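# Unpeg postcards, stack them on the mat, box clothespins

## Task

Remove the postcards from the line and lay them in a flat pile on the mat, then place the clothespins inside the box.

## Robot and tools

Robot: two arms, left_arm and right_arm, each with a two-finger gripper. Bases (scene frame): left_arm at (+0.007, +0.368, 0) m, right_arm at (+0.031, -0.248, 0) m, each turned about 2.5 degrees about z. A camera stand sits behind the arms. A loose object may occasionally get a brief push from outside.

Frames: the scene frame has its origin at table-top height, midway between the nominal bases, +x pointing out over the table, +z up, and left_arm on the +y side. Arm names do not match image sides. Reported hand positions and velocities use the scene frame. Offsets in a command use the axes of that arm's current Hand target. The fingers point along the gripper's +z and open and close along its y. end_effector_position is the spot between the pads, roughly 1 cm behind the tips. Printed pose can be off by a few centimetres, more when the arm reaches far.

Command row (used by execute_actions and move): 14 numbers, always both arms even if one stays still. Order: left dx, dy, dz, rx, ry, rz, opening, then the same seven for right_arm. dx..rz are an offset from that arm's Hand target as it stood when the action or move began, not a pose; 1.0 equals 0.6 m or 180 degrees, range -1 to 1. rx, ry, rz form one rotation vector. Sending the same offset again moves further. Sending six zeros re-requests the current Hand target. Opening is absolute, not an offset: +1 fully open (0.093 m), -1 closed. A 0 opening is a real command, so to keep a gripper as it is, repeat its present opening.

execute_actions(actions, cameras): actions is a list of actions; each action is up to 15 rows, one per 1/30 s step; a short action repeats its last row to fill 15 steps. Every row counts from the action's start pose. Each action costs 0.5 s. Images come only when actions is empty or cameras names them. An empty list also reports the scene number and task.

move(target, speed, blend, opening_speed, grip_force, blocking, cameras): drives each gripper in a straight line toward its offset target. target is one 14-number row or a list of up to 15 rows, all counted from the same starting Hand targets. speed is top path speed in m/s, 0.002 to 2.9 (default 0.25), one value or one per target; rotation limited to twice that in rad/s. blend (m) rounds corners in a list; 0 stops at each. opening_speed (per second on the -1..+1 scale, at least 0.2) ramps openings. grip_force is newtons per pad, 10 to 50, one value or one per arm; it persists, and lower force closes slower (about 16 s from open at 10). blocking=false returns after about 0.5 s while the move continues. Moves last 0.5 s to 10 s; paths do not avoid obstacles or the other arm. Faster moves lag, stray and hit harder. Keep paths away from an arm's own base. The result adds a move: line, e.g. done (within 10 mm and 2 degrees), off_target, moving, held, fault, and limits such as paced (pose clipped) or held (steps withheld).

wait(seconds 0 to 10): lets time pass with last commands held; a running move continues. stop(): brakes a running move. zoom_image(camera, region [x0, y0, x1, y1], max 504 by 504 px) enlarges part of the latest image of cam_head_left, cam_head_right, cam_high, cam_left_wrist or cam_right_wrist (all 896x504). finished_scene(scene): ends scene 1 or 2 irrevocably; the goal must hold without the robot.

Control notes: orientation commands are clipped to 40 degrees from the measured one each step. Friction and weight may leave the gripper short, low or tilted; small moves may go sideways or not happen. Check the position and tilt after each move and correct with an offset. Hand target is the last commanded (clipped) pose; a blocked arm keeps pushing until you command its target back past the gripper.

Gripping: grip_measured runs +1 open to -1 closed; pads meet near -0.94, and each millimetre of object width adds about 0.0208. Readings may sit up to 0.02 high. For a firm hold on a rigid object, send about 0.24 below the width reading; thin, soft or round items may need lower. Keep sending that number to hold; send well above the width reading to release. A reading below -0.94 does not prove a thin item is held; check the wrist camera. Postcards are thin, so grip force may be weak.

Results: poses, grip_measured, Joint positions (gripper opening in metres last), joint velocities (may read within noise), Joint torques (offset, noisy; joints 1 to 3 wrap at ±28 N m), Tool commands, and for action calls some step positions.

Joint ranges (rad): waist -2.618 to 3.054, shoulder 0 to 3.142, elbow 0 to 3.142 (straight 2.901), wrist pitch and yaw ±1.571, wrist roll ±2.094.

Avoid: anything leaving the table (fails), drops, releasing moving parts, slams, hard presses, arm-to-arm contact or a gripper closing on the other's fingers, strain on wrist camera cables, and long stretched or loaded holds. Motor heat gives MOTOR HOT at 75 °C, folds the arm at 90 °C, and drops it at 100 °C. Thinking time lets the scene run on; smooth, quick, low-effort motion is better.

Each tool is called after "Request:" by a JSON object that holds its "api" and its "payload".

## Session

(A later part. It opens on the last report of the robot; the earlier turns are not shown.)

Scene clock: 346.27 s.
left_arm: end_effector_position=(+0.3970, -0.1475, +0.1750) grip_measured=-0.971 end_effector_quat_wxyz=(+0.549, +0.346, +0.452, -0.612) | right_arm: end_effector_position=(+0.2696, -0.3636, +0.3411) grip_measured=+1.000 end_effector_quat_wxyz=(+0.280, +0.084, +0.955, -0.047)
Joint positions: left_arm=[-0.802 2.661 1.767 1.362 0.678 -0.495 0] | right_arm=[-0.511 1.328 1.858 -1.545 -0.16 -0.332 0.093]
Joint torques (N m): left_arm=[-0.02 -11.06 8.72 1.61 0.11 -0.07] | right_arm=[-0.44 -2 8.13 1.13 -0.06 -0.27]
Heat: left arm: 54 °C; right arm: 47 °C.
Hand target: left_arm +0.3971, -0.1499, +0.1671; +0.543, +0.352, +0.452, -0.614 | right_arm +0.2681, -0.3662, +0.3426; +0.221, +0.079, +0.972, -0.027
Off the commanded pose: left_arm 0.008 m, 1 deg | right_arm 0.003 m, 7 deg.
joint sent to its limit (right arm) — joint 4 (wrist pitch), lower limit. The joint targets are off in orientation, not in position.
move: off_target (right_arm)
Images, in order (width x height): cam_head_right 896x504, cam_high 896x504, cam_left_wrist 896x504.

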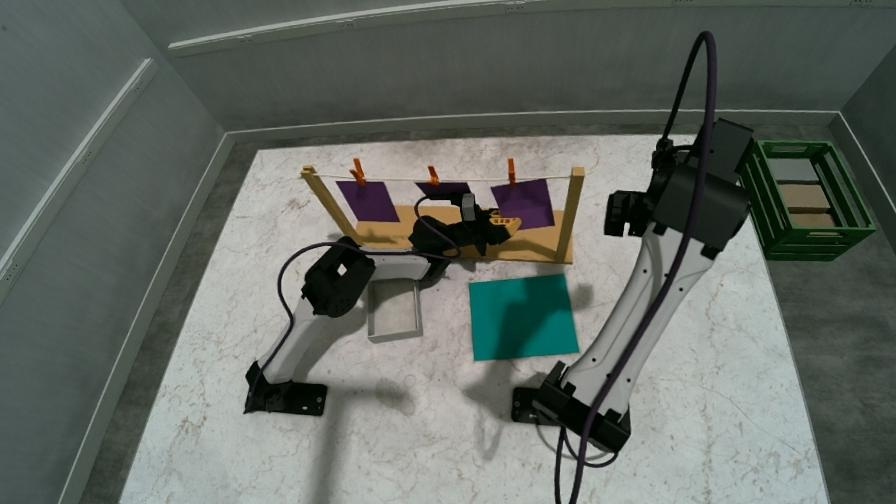

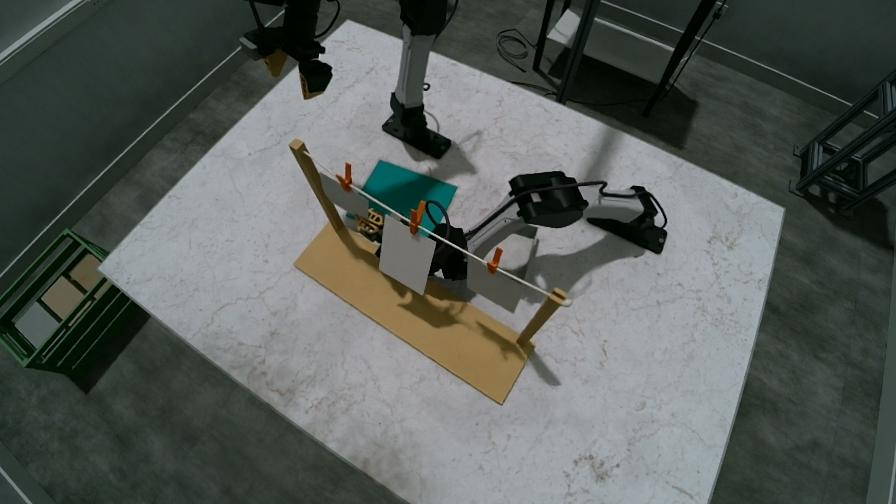

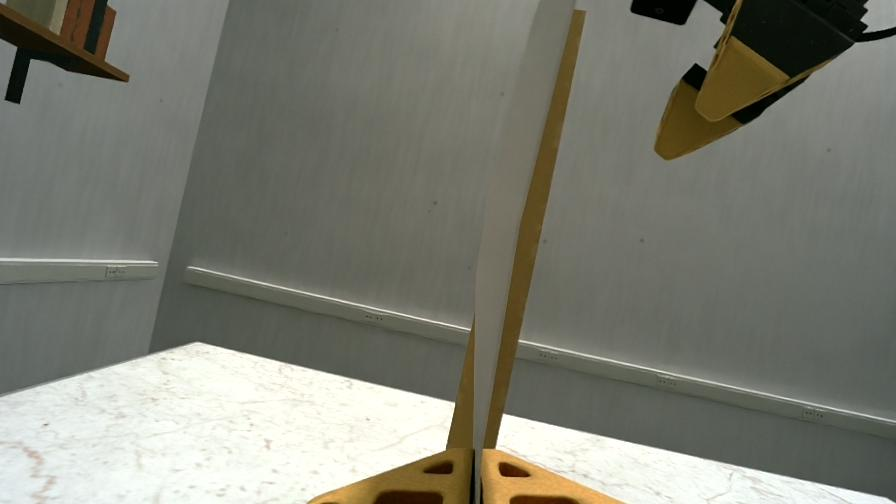

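Request:
{"api": "zoom_image", "payload": {"camera": "cam_high", "region": [280, 120, 480, 240]}}

Request:
{"api": "zoom_image", "payload": {"camera": "cam_head_right", "region": [450, 140, 610, 260]}}

Scaled by 2.520 from the camera's 896x504 image, which has a finer 1280x720 frame.

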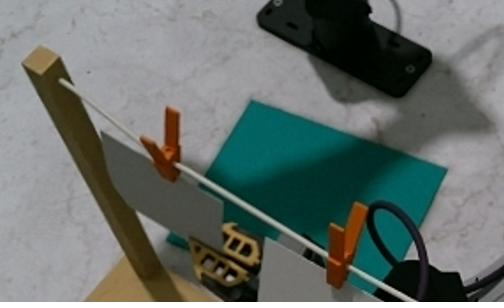

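Scaled by 3.150 from the camera's 896x504 image, which has a finer 1280x720 frame.

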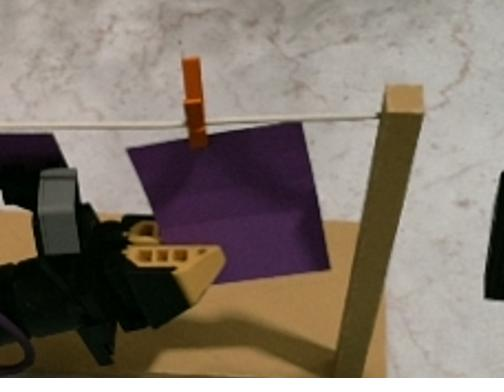

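Request:
{"api": "move", "payload": {"target": [-0.029,0.0318,0.0109,0.0486,0,0.1301,-1, -0.102,0.3407,-0.064,-0.0329,0.0117,0.4553,1], "speed": 0.2, "cameras": ["all"]}}

Scene clock: 365.93 s.
left_arm: end_effector_position=(+0.4184, -0.1480, +0.1928) grip_measured=-0.971 end_effector_quat_wxyz=(+0.633, +0.465, +0.325, -0.526) | right_arm: end_effector_position=(+0.3390, -0.1701, +0.3999) grip_measured=+1.000 end_effector_quat_wxyz=(+0.230, +0.651, +0.669, +0.275)
Joint positions: left_arm=[-0.745 2.791 2.091 1.281 0.866 -0.196 0] | right_arm=[0.368 1.529 2.227 -1.547 0.149 1.812 0.093]
Joint torques (N m): left_arm=[0.1 -11.78 9.2 1.26 0.04 0.09] | right_arm=[0.35 -3.08 7.36 1.31 0.18 -0.07]
Heat: left arm: 58 °C; right arm: 48 °C.
Hand target: left_arm +0.4190, -0.1500, +0.1822; +0.628, +0.476, +0.323, -0.524 | right_arm +0.3400, -0.1699, +0.4002; +0.172, +0.686, +0.686, +0.172
Off the commanded pose: left_arm 0.011 m, 1 deg | right_arm 0.001 m, 14 deg.
joint sent to its limit (right arm) — joint 4 (wrist pitch), lower limit. The joint targets are off in orientation, not in position.
move: off_target (left_arm, right_arm)

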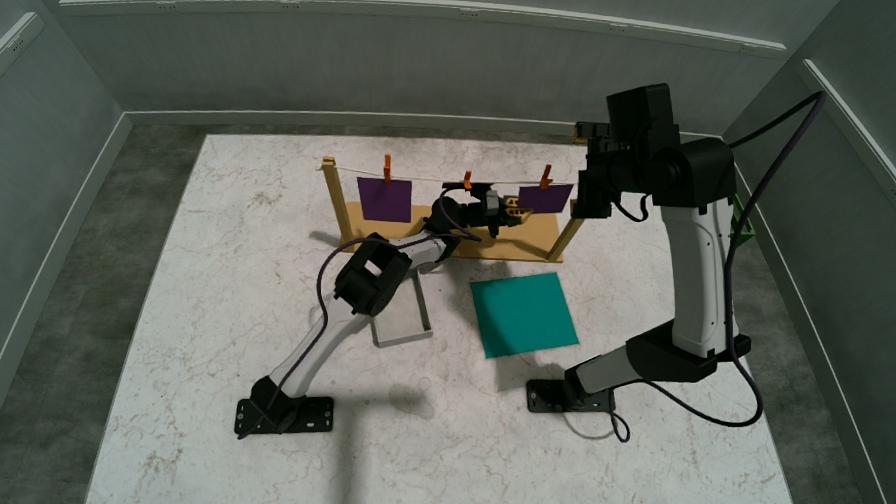

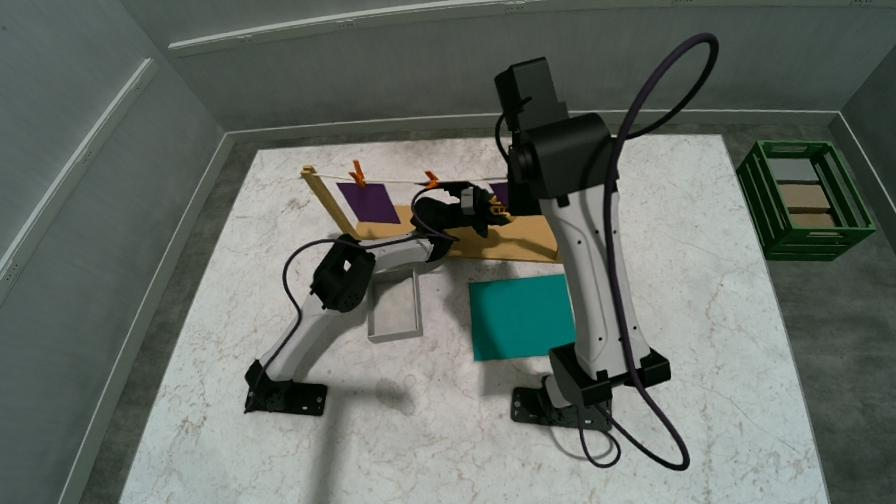

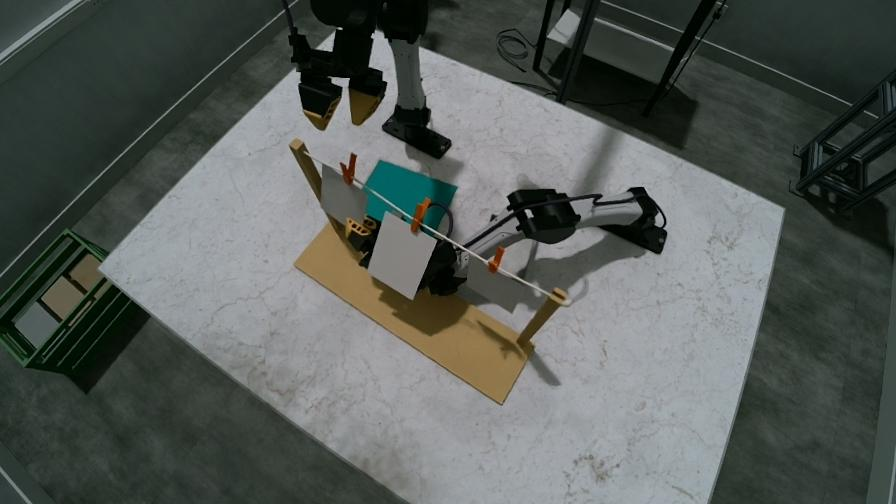

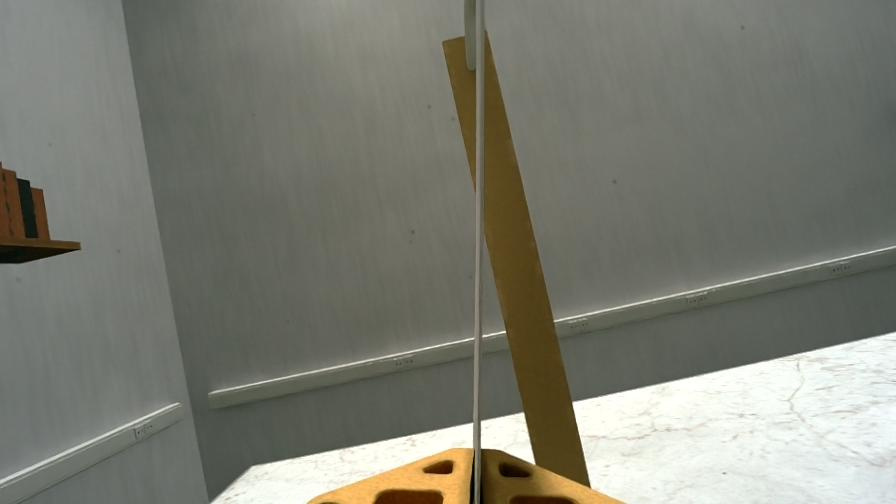

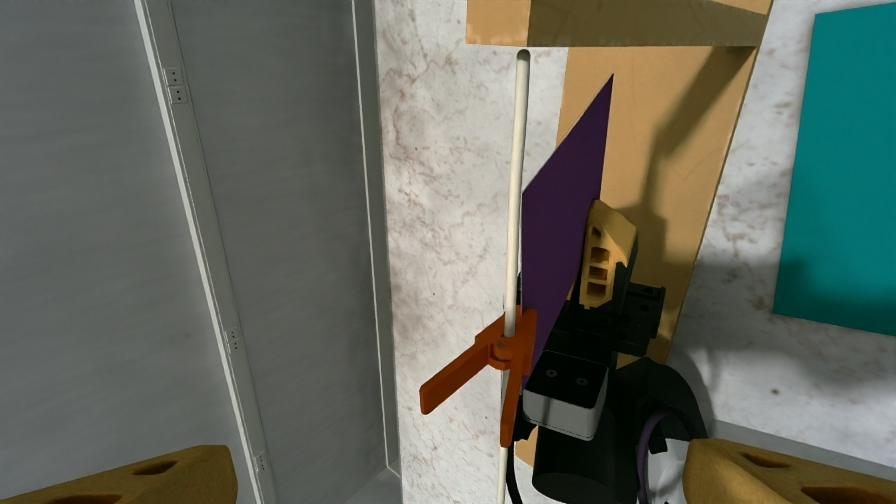

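Request:
{"api": "move", "payload": {"target": [[0,0,0,0,0,0,-1, -0.1333,-0.0588,-0.0315,-0.188,0.057,-0.415,1],[0,0,0,0,0,0,-1, -0.0467,0.0505,0.0081,-0.3755,0.1138,-0.830,1]], "speed": 0.25, "blend": [0.03,0], "cameras": ["cam_high","cam_right_wrist","cam_head_left"]}}

Scene clock: 399.30 s.
left_arm: end_effector_position=(+0.4184, -0.1480, +0.1928) grip_measured=-0.971 end_effector_quat_wxyz=(+0.633, +0.465, +0.325, -0.526) | right_arm: end_effector_position=(+0.3672, -0.1999, +0.4098) grip_measured=+1.000 end_effector_quat_wxyz=(+0.496, -0.531, +0.671, +0.147)
Joint positions: left_arm=[-0.745 2.791 2.091 1.281 0.866 -0.196 0] | right_arm=[-0.245 1.651 2.176 -1.549 -0.995 -1.323 0.093]
Joint torques (N m): left_arm=[0.09 -11.81 9.21 1.24 0.05 0.1] | right_arm=[0.59 -4.42 7.97 0.94 -0.55 -0.28]
Heat: left arm: 57 °C; right arm: 49 °C.
Hand target: left_arm +0.4190, -0.1500, +0.1822; +0.628, +0.476, +0.323, -0.524 | right_arm +0.3690, -0.1980, +0.4103; +0.370, -0.617, +0.655, +0.231
Off the commanded pose: left_arm 0.011 m, 1 deg | right_arm 0.003 m, 20 deg.
joint sent to its limit (right arm) — joint 4 (wrist pitch), lower limit. The joint targets are off in orientation, not in position.
move: off_target (left_arm, right_arm)
Images, in order (width x height): cam_head_left 896x504, cam_high 896x504, cam_right_wrist 896x504.

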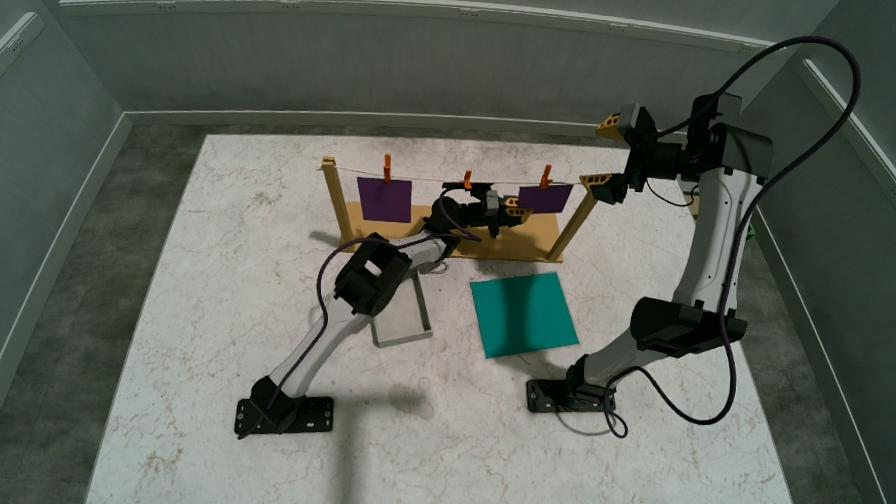

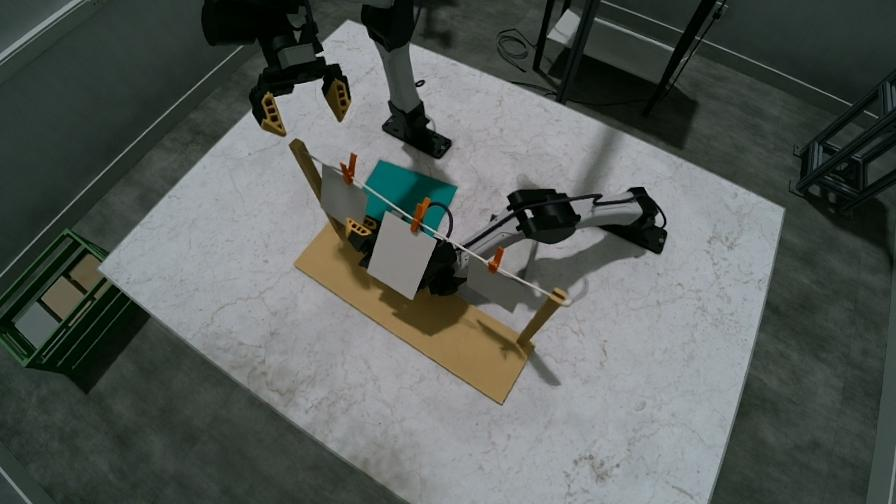

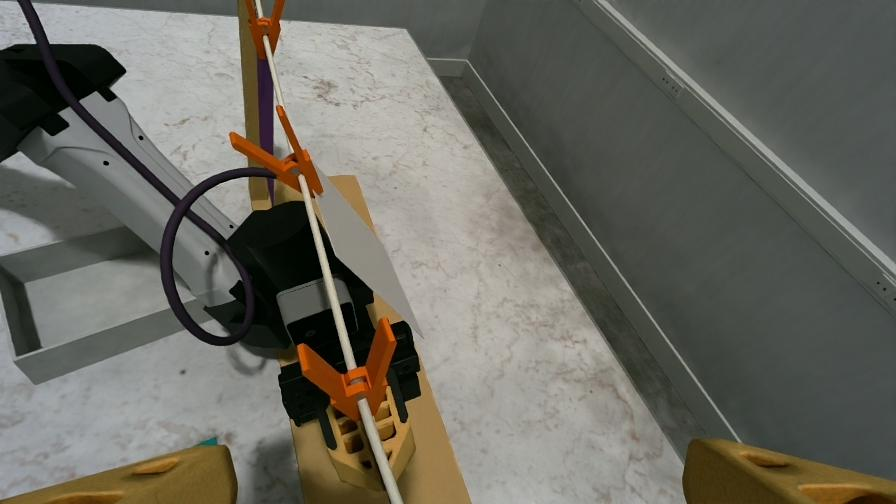

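Request:
{"api": "move", "payload": {"target": [0,0,0,0,0,0,-1, 0.0017,0.003,0.0733,0,0,0,1], "speed": 0.12, "cameras": ["cam_right_wrist","cam_high"]}}

Scene clock: 411.73 s.
left_arm: end_effector_position=(+0.4184, -0.1480, +0.1928) grip_measured=-0.971 end_effector_quat_wxyz=(+0.633, +0.465, +0.325, -0.526) | right_arm: end_effector_position=(+0.3731, -0.1657, +0.3914) grip_measured=+1.000 end_effector_quat_wxyz=(+0.462, -0.568, +0.659, +0.174)
Joint positions: left_arm=[-0.745 2.791 2.091 1.281 0.866 -0.196 0] | right_arm=[-0.121 1.692 2.176 -1.549 -0.945 -1.324 0.093]
Joint torques (N m): left_arm=[0.1 -11.82 9.2 1.25 0.06 0.09] | right_arm=[0.53 -4.85 5.41 0.9 -0.44 -0.26]
Heat: left arm: 58 °C; right arm: 50 °C.
Hand target: left_arm +0.4190, -0.1500, +0.1822; +0.628, +0.476, +0.323, -0.524 | right_arm +0.3761, -0.1650, +0.3819; +0.370, -0.617, +0.655, +0.231
Off the commanded pose: left_arm 0.011 m, 1 deg | right_arm 0.010 m, 14 deg.
joint sent to its limit (right arm) — joint 4 (wrist pitch), lower limit. The joint targets are off in orientation, not in position.
move: off_target (left_arm, right_arm)
Images, in order (width x height): cam_high 896x504, cam_right_wrist 896x504.

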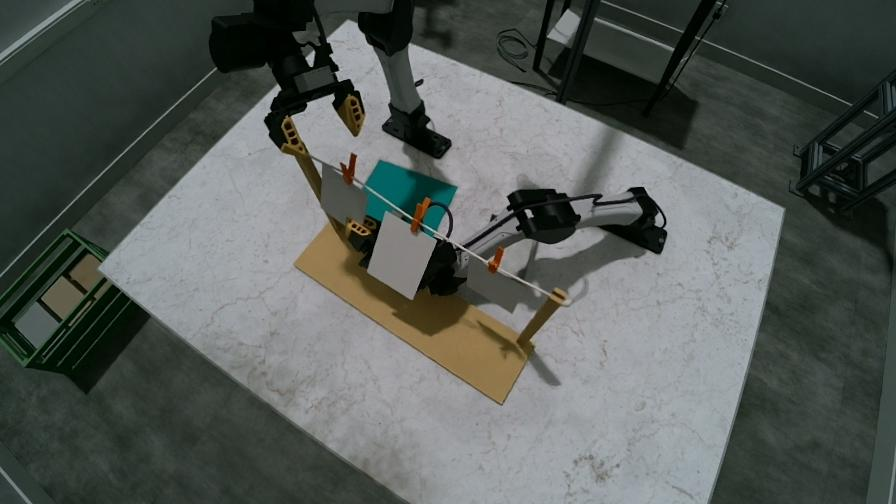

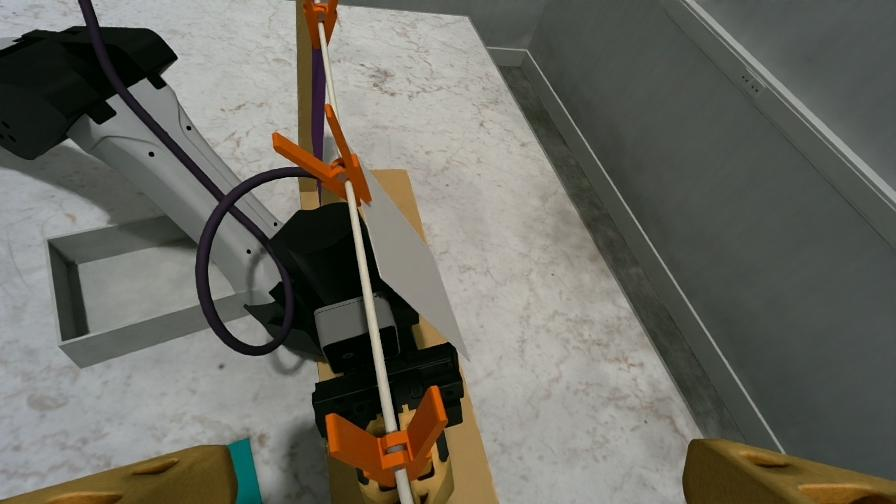

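Request:
{"api": "move", "payload": {"target": [0,0,0,0,0,0,-1, 0.0348,0.0135,0.1015,0,0,0,1], "speed": 0.1, "cameras": ["cam_right_wrist","cam_high"]}}

Scene clock: 418.27 s.
left_arm: end_effector_position=(+0.4184, -0.1480, +0.1928) grip_measured=-0.971 end_effector_quat_wxyz=(+0.633, +0.465, +0.325, -0.526) | right_arm: end_effector_position=(+0.3798, -0.1320, +0.3359) grip_measured=+1.000 end_effector_quat_wxyz=(-0.390, +0.610, -0.654, -0.219)
Joint positions: left_arm=[-0.745 2.791 2.091 1.281 0.866 -0.196 0] | right_arm=[0.001 1.761 2.08 -1.549 -0.881 -1.38 0.093]
Joint torques (N m): left_arm=[0.12 -11.78 9.17 1.26 0.06 0.09] | right_arm=[0.46 -6.05 6.04 0.67 -0.46 -0.32]
Heat: left arm: 58 °C; right arm: 50 °C.
Hand target: left_arm +0.4190, -0.1500, +0.1822; +0.628, +0.476, +0.323, -0.524 | right_arm +0.3810, -0.1310, +0.3269; -0.370, +0.617, -0.655, -0.231
Off the commanded pose: left_arm 0.011 m, 1 deg | right_arm 0.009 m, 3 deg.
joint sent to its limit (right arm) — joint 4 (wrist pitch), lower limit. The joint targets still meet the commanded pose.
move: off_target (left_arm, right_arm)
Images, in order (width x height): cam_high 896x504, cam_right_wrist 896x504.

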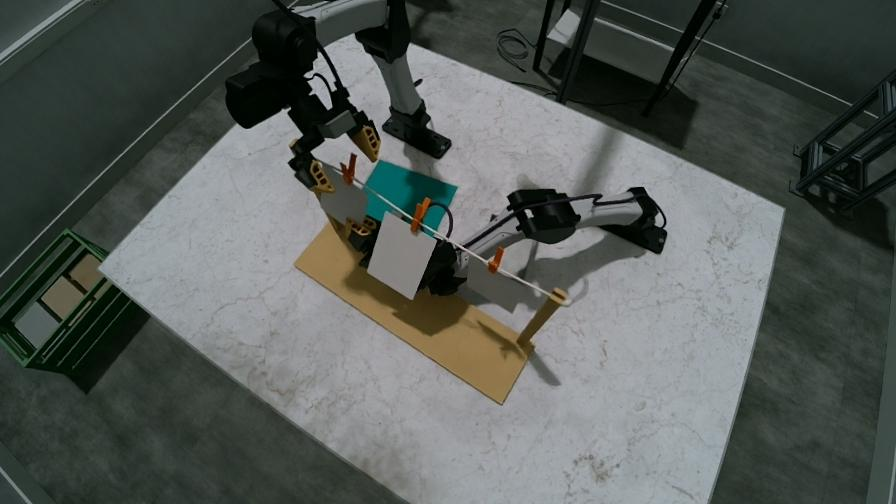

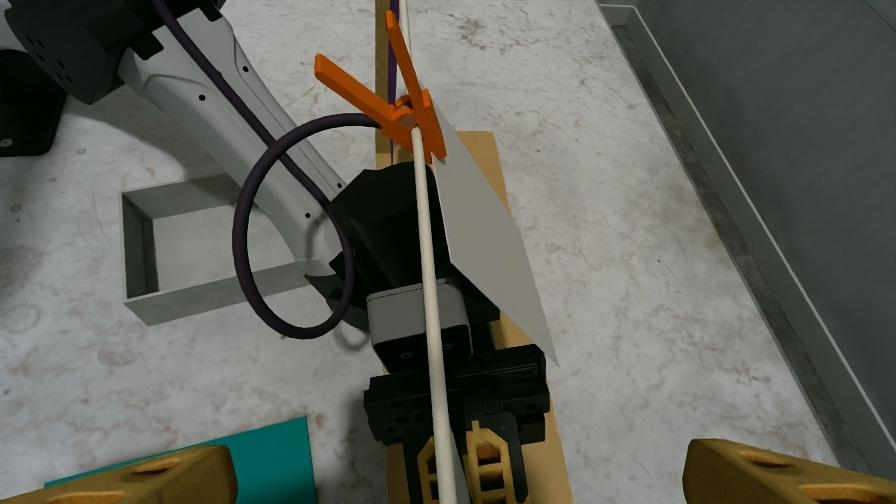

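Request:
{"api": "move", "payload": {"target": [0,0,0,0,0,0,-1, 0,0,0,0,0,0,-1], "opening_speed": 0.8, "cameras": ["cam_right_wrist","cam_high","cam_head_right"]}}

Scene clock: 424.03 s.
left_arm: end_effector_position=(+0.4185, -0.1485, +0.1917) grip_measured=-0.971 end_effector_quat_wxyz=(+0.631, +0.466, +0.327, -0.527) | right_arm: end_effector_position=(+0.3799, -0.1322, +0.3356) grip_measured=-0.735 end_effector_quat_wxyz=(-0.390, +0.611, -0.654, -0.217)
Joint positions: left_arm=[-0.745 2.791 2.091 1.275 0.868 -0.196 0] | right_arm=[0.001 1.761 2.08 -1.549 -0.879 -1.381 0.01]
Joint torques (N m): left_arm=[0.12 -11.79 9.25 1.31 0.03 0.09] | right_arm=[0.46 -5.94 6.06 0.67 -0.49 -0.28]
Heat: left arm: 58 °C; right arm: 49 °C.
Hand target: left_arm +0.4190, -0.1500, +0.1822; +0.628, +0.476, +0.323, -0.524 | right_arm +0.3810, -0.1310, +0.3269; -0.370, +0.617, -0.655, -0.231
Off the commanded pose: left_arm 0.010 m, 1 deg | right_arm 0.009 m, 3 deg.
joint sent to its limit (right arm) — joint 4 (wrist pitch), lower limit. The joint targets still meet the commanded pose.
move: off_target (right_arm)
Images, in order (width x height): cam_head_right 896x504, cam_high 896x504, cam_right_wrist 896x504.

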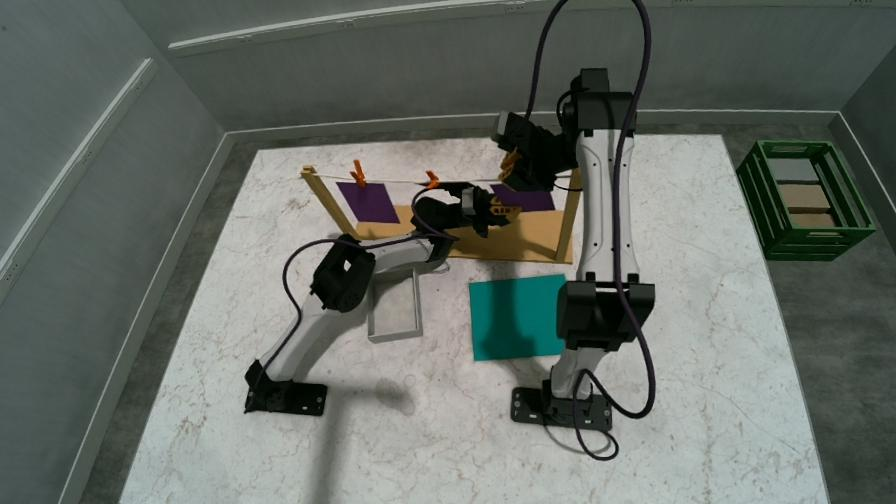

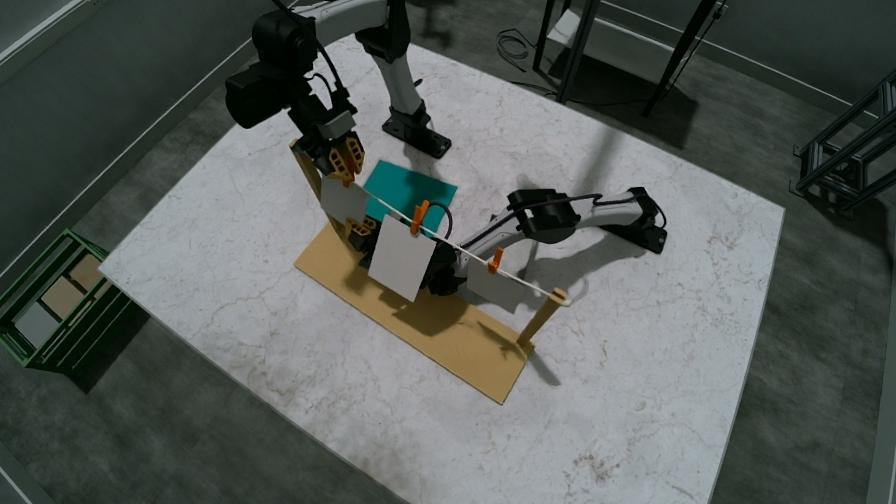

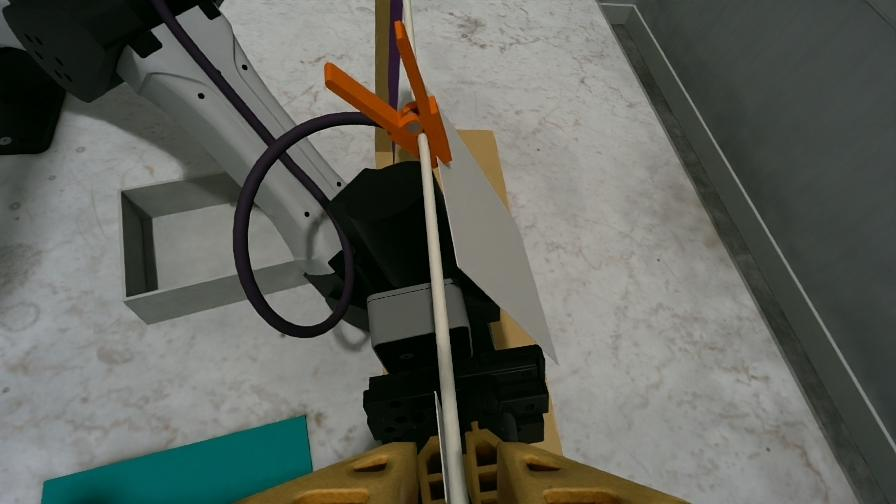

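Request:
{"api": "move", "payload": {"target": [0,0,0,0,0,0,-1, -0.0513,-0.0103,-0.0413,0,0,0,-1], "speed": 0.05, "cameras": ["cam_right_wrist","cam_high","cam_left_wrist"]}}

Scene clock: 431.03 s.
left_arm: end_effector_position=(+0.4185, -0.1485, +0.1917) grip_measured=-0.971 end_effector_quat_wxyz=(+0.631, +0.466, +0.327, -0.527) | right_arm: end_effector_position=(+0.3822, -0.1323, +0.3626) grip_measured=-0.751 end_effector_quat_wxyz=(-0.412, +0.595, -0.659, -0.203)
Joint positions: left_arm=[-0.745 2.791 2.091 1.275 0.868 -0.196 0] | right_arm=[0.001 1.761 2.178 -1.55 -0.879 -1.301 0.009]
Joint torques (N m): left_arm=[0.13 -11.81 9.26 1.31 0.04 0.1] | right_arm=[0.18 -6.93 8.29 0.83 -0.58 -0.05]
Heat: left arm: 59 °C; right arm: 49 °C.
Hand target: left_arm +0.4190, -0.1500, +0.1822; +0.628, +0.476, +0.323, -0.524 | right_arm +0.3810, -0.1310, +0.3670; +0.370, -0.617, +0.655, +0.231
Off the commanded pose: left_arm 0.010 m, 1 deg | right_arm 0.005 m, 6 deg.
joint sent to its limit (right arm) — joint 4 (wrist pitch), lower limit. The joint targets are off in orientation, not in position.
move: off_target (right_arm)
Images, in order (width x height): cam_high 896x504, cam_left_wrist 896x504, cam_right_wrist 896x504.

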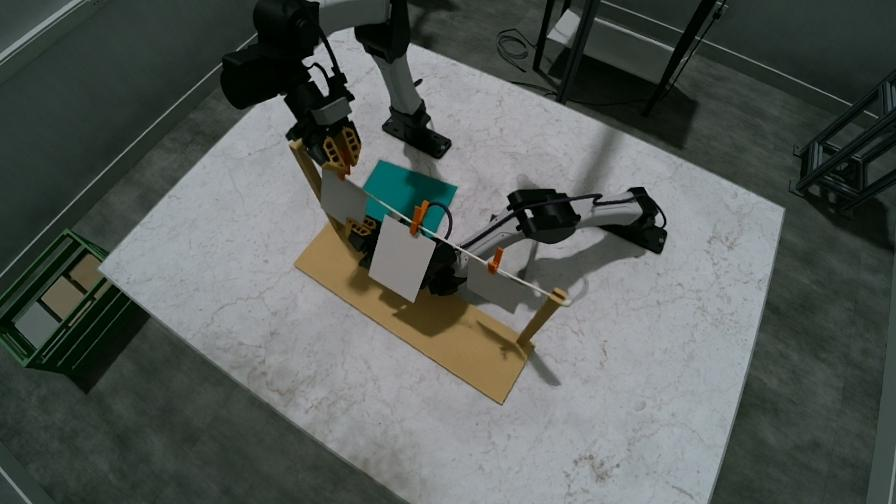

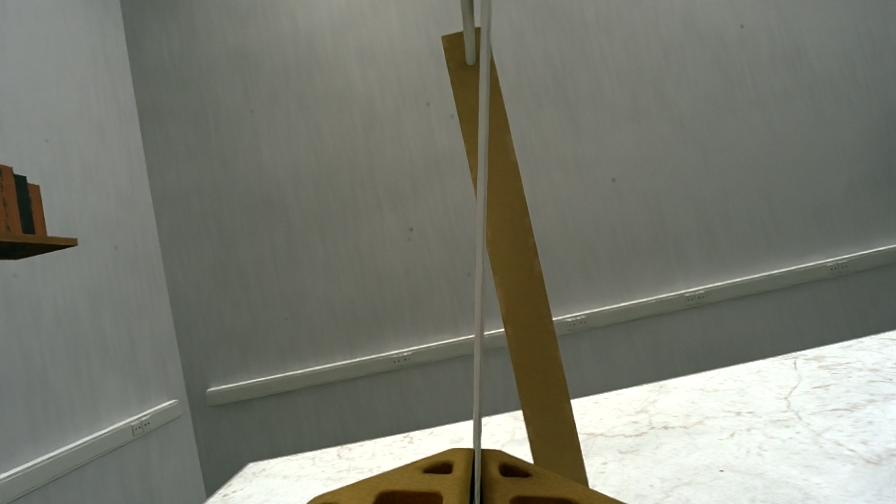

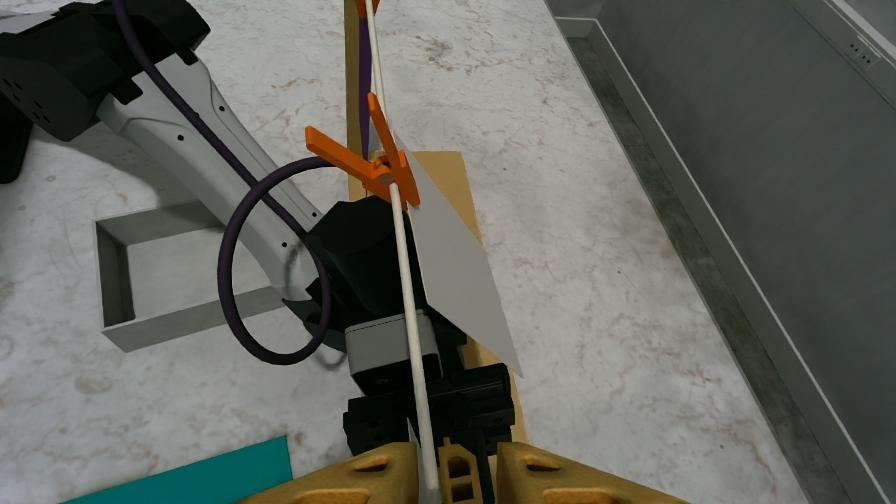

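Request:
{"api": "zoom_image", "payload": {"camera": "cam_high", "region": [290, 100, 410, 220]}}

Scaled by 4.200 from the camera's 896x504 image, which has a finer 1280x720 frame.

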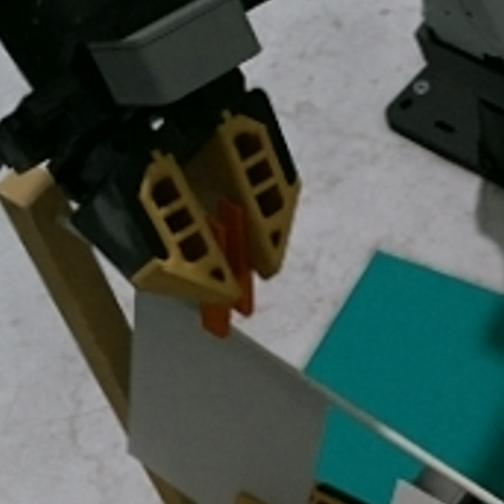

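Request:
{"api": "move", "payload": {"target": [0,0,0,0,0,0,-1, -0.0513,-0.0103,-0.0413,0,0,0,-1], "speed": 0.05, "cameras": ["cam_high","cam_left_wrist"]}}

Request:
{"api": "zoom_image", "payload": {"camera": "cam_high", "region": [290, 100, 410, 220]}}

Scene clock: 436.80 s.
left_arm: end_effector_position=(+0.4185, -0.1485, +0.1917) grip_measured=-0.971 end_effector_quat_wxyz=(+0.631, +0.466, +0.327, -0.527) | right_arm: end_effector_position=(+0.3793, -0.1302, +0.4058) grip_measured=-0.751 end_effector_quat_wxyz=(-0.453, +0.576, -0.654, -0.187)
Joint positions: left_arm=[-0.745 2.791 2.091 1.275 0.868 -0.196 0] | right_arm=[0.001 1.761 2.327 -1.55 -0.897 -1.197 0.009]
Joint torques (N m): left_arm=[0.08 -11.79 9.29 1.31 0.03 0.1] | right_arm=[-0.36 -5.64 7.71 1.03 -0.58 -0.06]
Heat: left arm: 59 °C; right arm: 49 °C.
Hand target: left_arm +0.4190, -0.1500, +0.1822; +0.628, +0.476, +0.323, -0.524 | right_arm +0.3809, -0.1310, +0.4070; +0.370, -0.617, +0.655, +0.231
Off the commanded pose: left_arm 0.010 m, 1 deg | right_arm 0.002 m, 12 deg.
joint sent to its limit (right arm) — joint 4 (wrist pitch), lower limit. The joint targets are off in orientation, not in position.
move: off_target (right_arm)
Images, in order (width x height): cam_high 896x504, cam_left_wrist 896x504.

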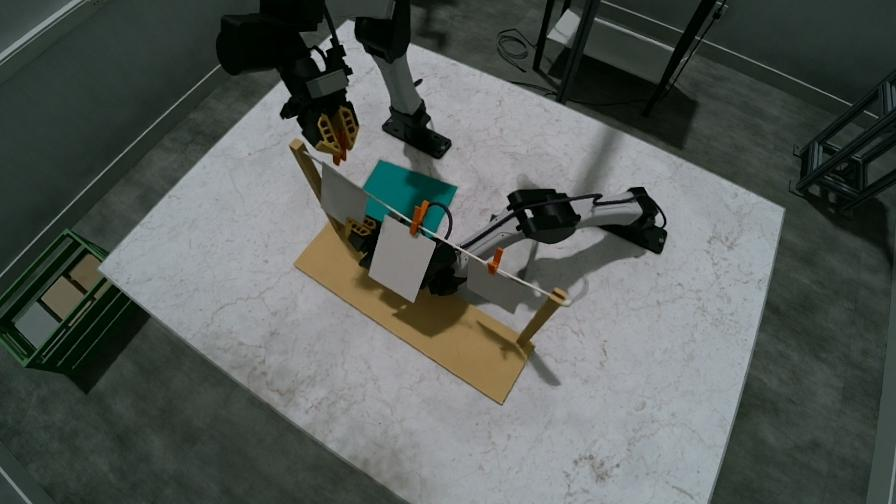

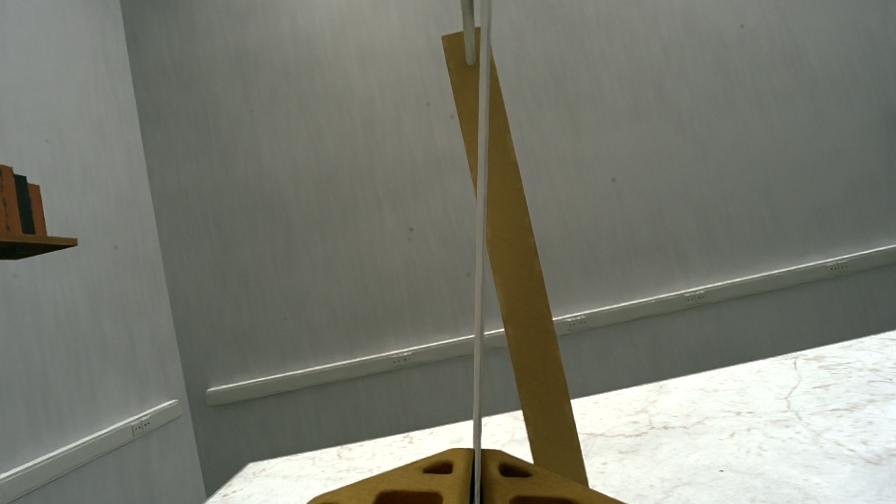

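Scaled by 4.200 from the camera's 896x504 image, which has a finer 1280x720 frame.

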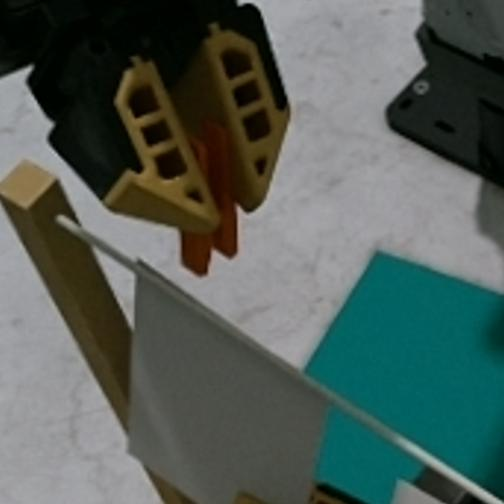

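Request:
{"api": "move", "payload": {"target": [[0.0557,-0.0488,-0.0208,0,0,0,-1, 0,0,0,0,0,0,-1],[0.0196,-0.1593,-0.0073,-0.0778,0,-0.208,-1, 0,0,0,0,0,0,-1],[0.0323,-0.3003,-0.0032,-0.224,0.12,-0.342,-1, 0,0,0,0,0,0,-1],[0.071,-0.4142,-0.0088,-0.320,0.171,-0.488,-1, 0,0,0,0,0,0,-1]], "speed": 0.2, "blend": [0.015,0.03,0.03,0], "cameras": ["all"]}}

Scene clock: 491.07 s.
left_arm: end_effector_position=(+0.1879, -0.1570, +0.0555) grip_measured=-0.972 end_effector_quat_wxyz=(+0.140, -0.081, +0.875, -0.457) | right_arm: end_effector_position=(+0.3793, -0.1302, +0.4058) grip_measured=-0.751 end_effector_quat_wxyz=(-0.453, +0.576, -0.654, -0.187)
Joint positions: left_arm=[-1.302 2.097 1.197 0.325 -0.064 -1.408 0] | right_arm=[0.001 1.761 2.327 -1.55 -0.898 -1.196 0.009]
Joint torques (N m): left_arm=[-0.51 -13.27 8.66 1.66 -0.2 -0.08] | right_arm=[-0.36 -5.59 7.71 1.03 -0.59 -0.06]
Heat: left arm: 64 °C; right arm: 52 °C.
Hand target: left_arm +0.1898, -0.1594, +0.0776; +0.149, -0.086, +0.868, -0.466 | right_arm +0.3810, -0.1311, +0.4069; +0.370, -0.617, +0.655, +0.231
Off the commanded pose: left_arm 0.022 m, 2 deg | right_arm 0.002 m, 12 deg.
joint sent to its limit (right arm) — joint 4 (wrist pitch), lower limit. The joint targets are off in orientation, not in position.
move: off_target (left_arm, right_arm)

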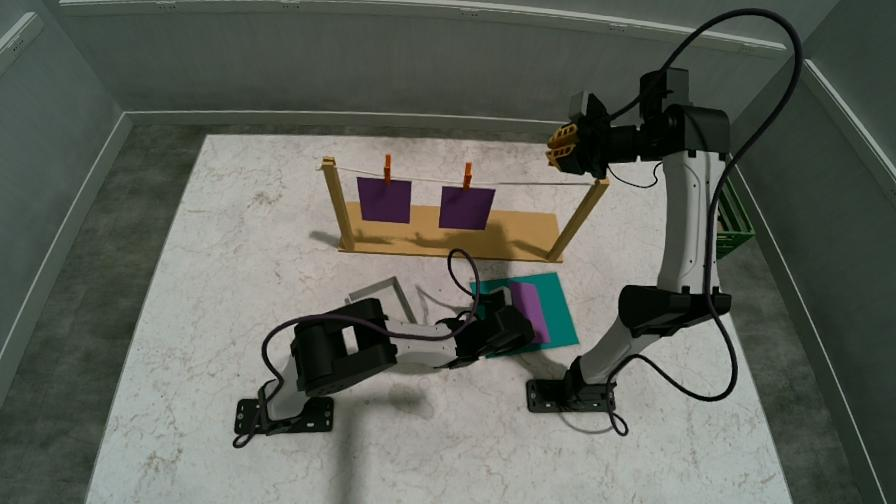

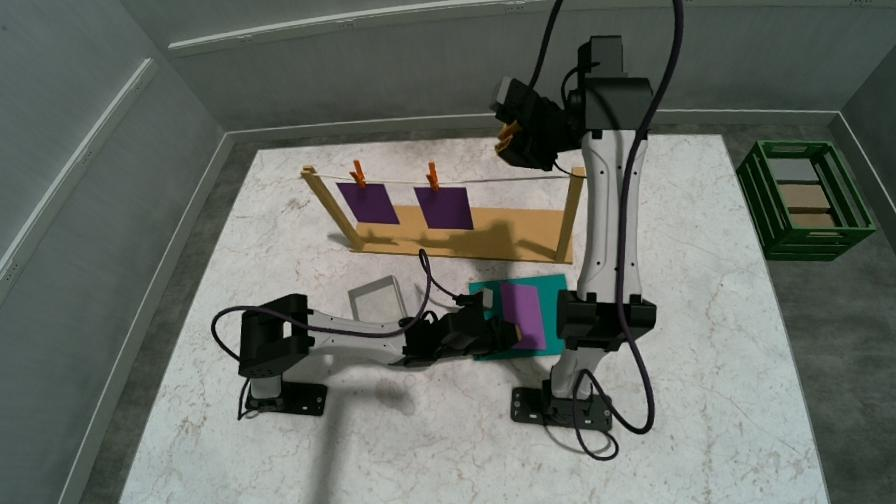

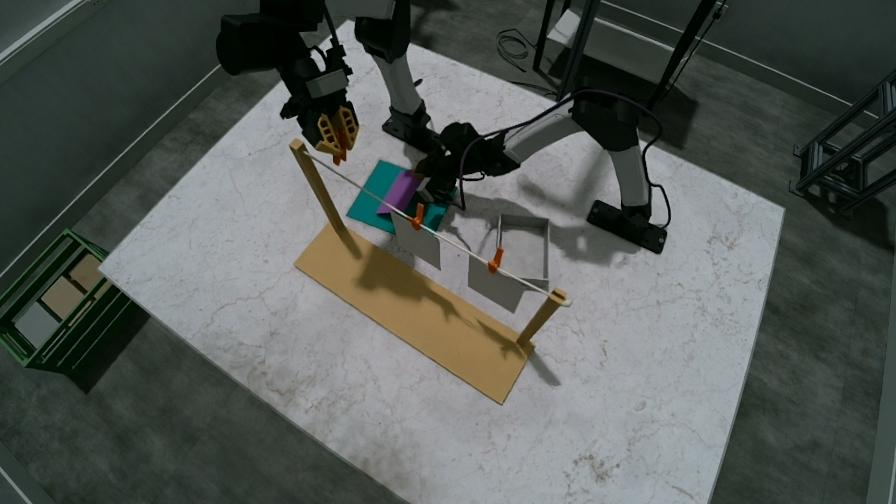

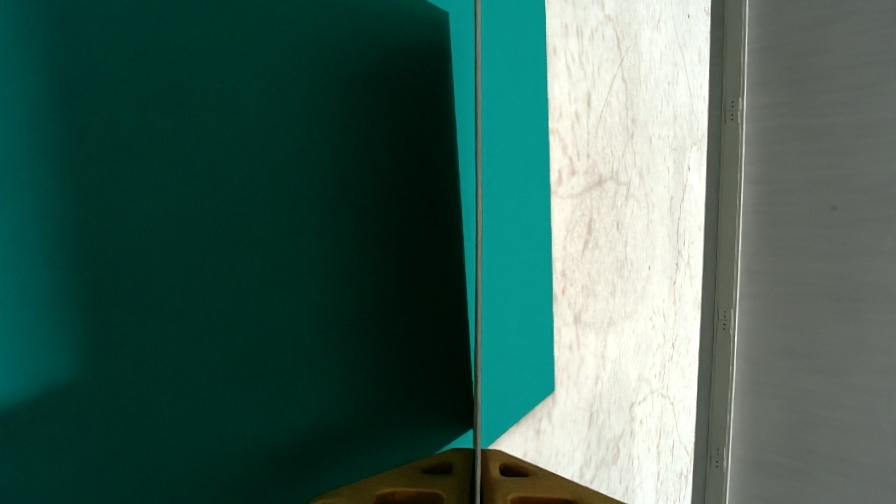

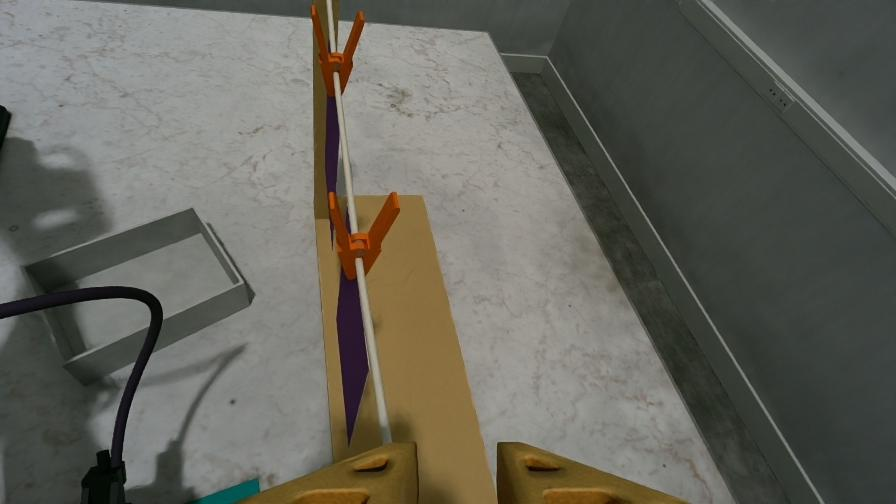

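Request:
{"api": "zoom_image", "payload": {"camera": "cam_high", "region": [330, 100, 530, 240]}}

Request:
{"api": "zoom_image", "payload": {"camera": "cam_head_right", "region": [400, 230, 600, 380]}}

Scaled by 2.520 from the camera's 896x504 image, which has a finer 1280x720 frame.

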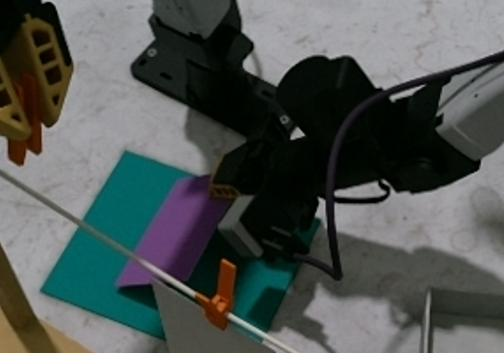

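Scaled by 2.520 from the camera's 896x504 image, which has a finer 1280x720 frame.

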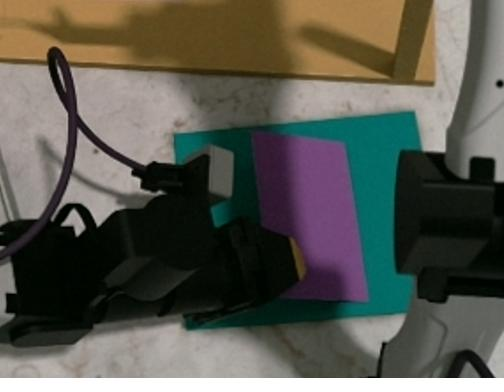

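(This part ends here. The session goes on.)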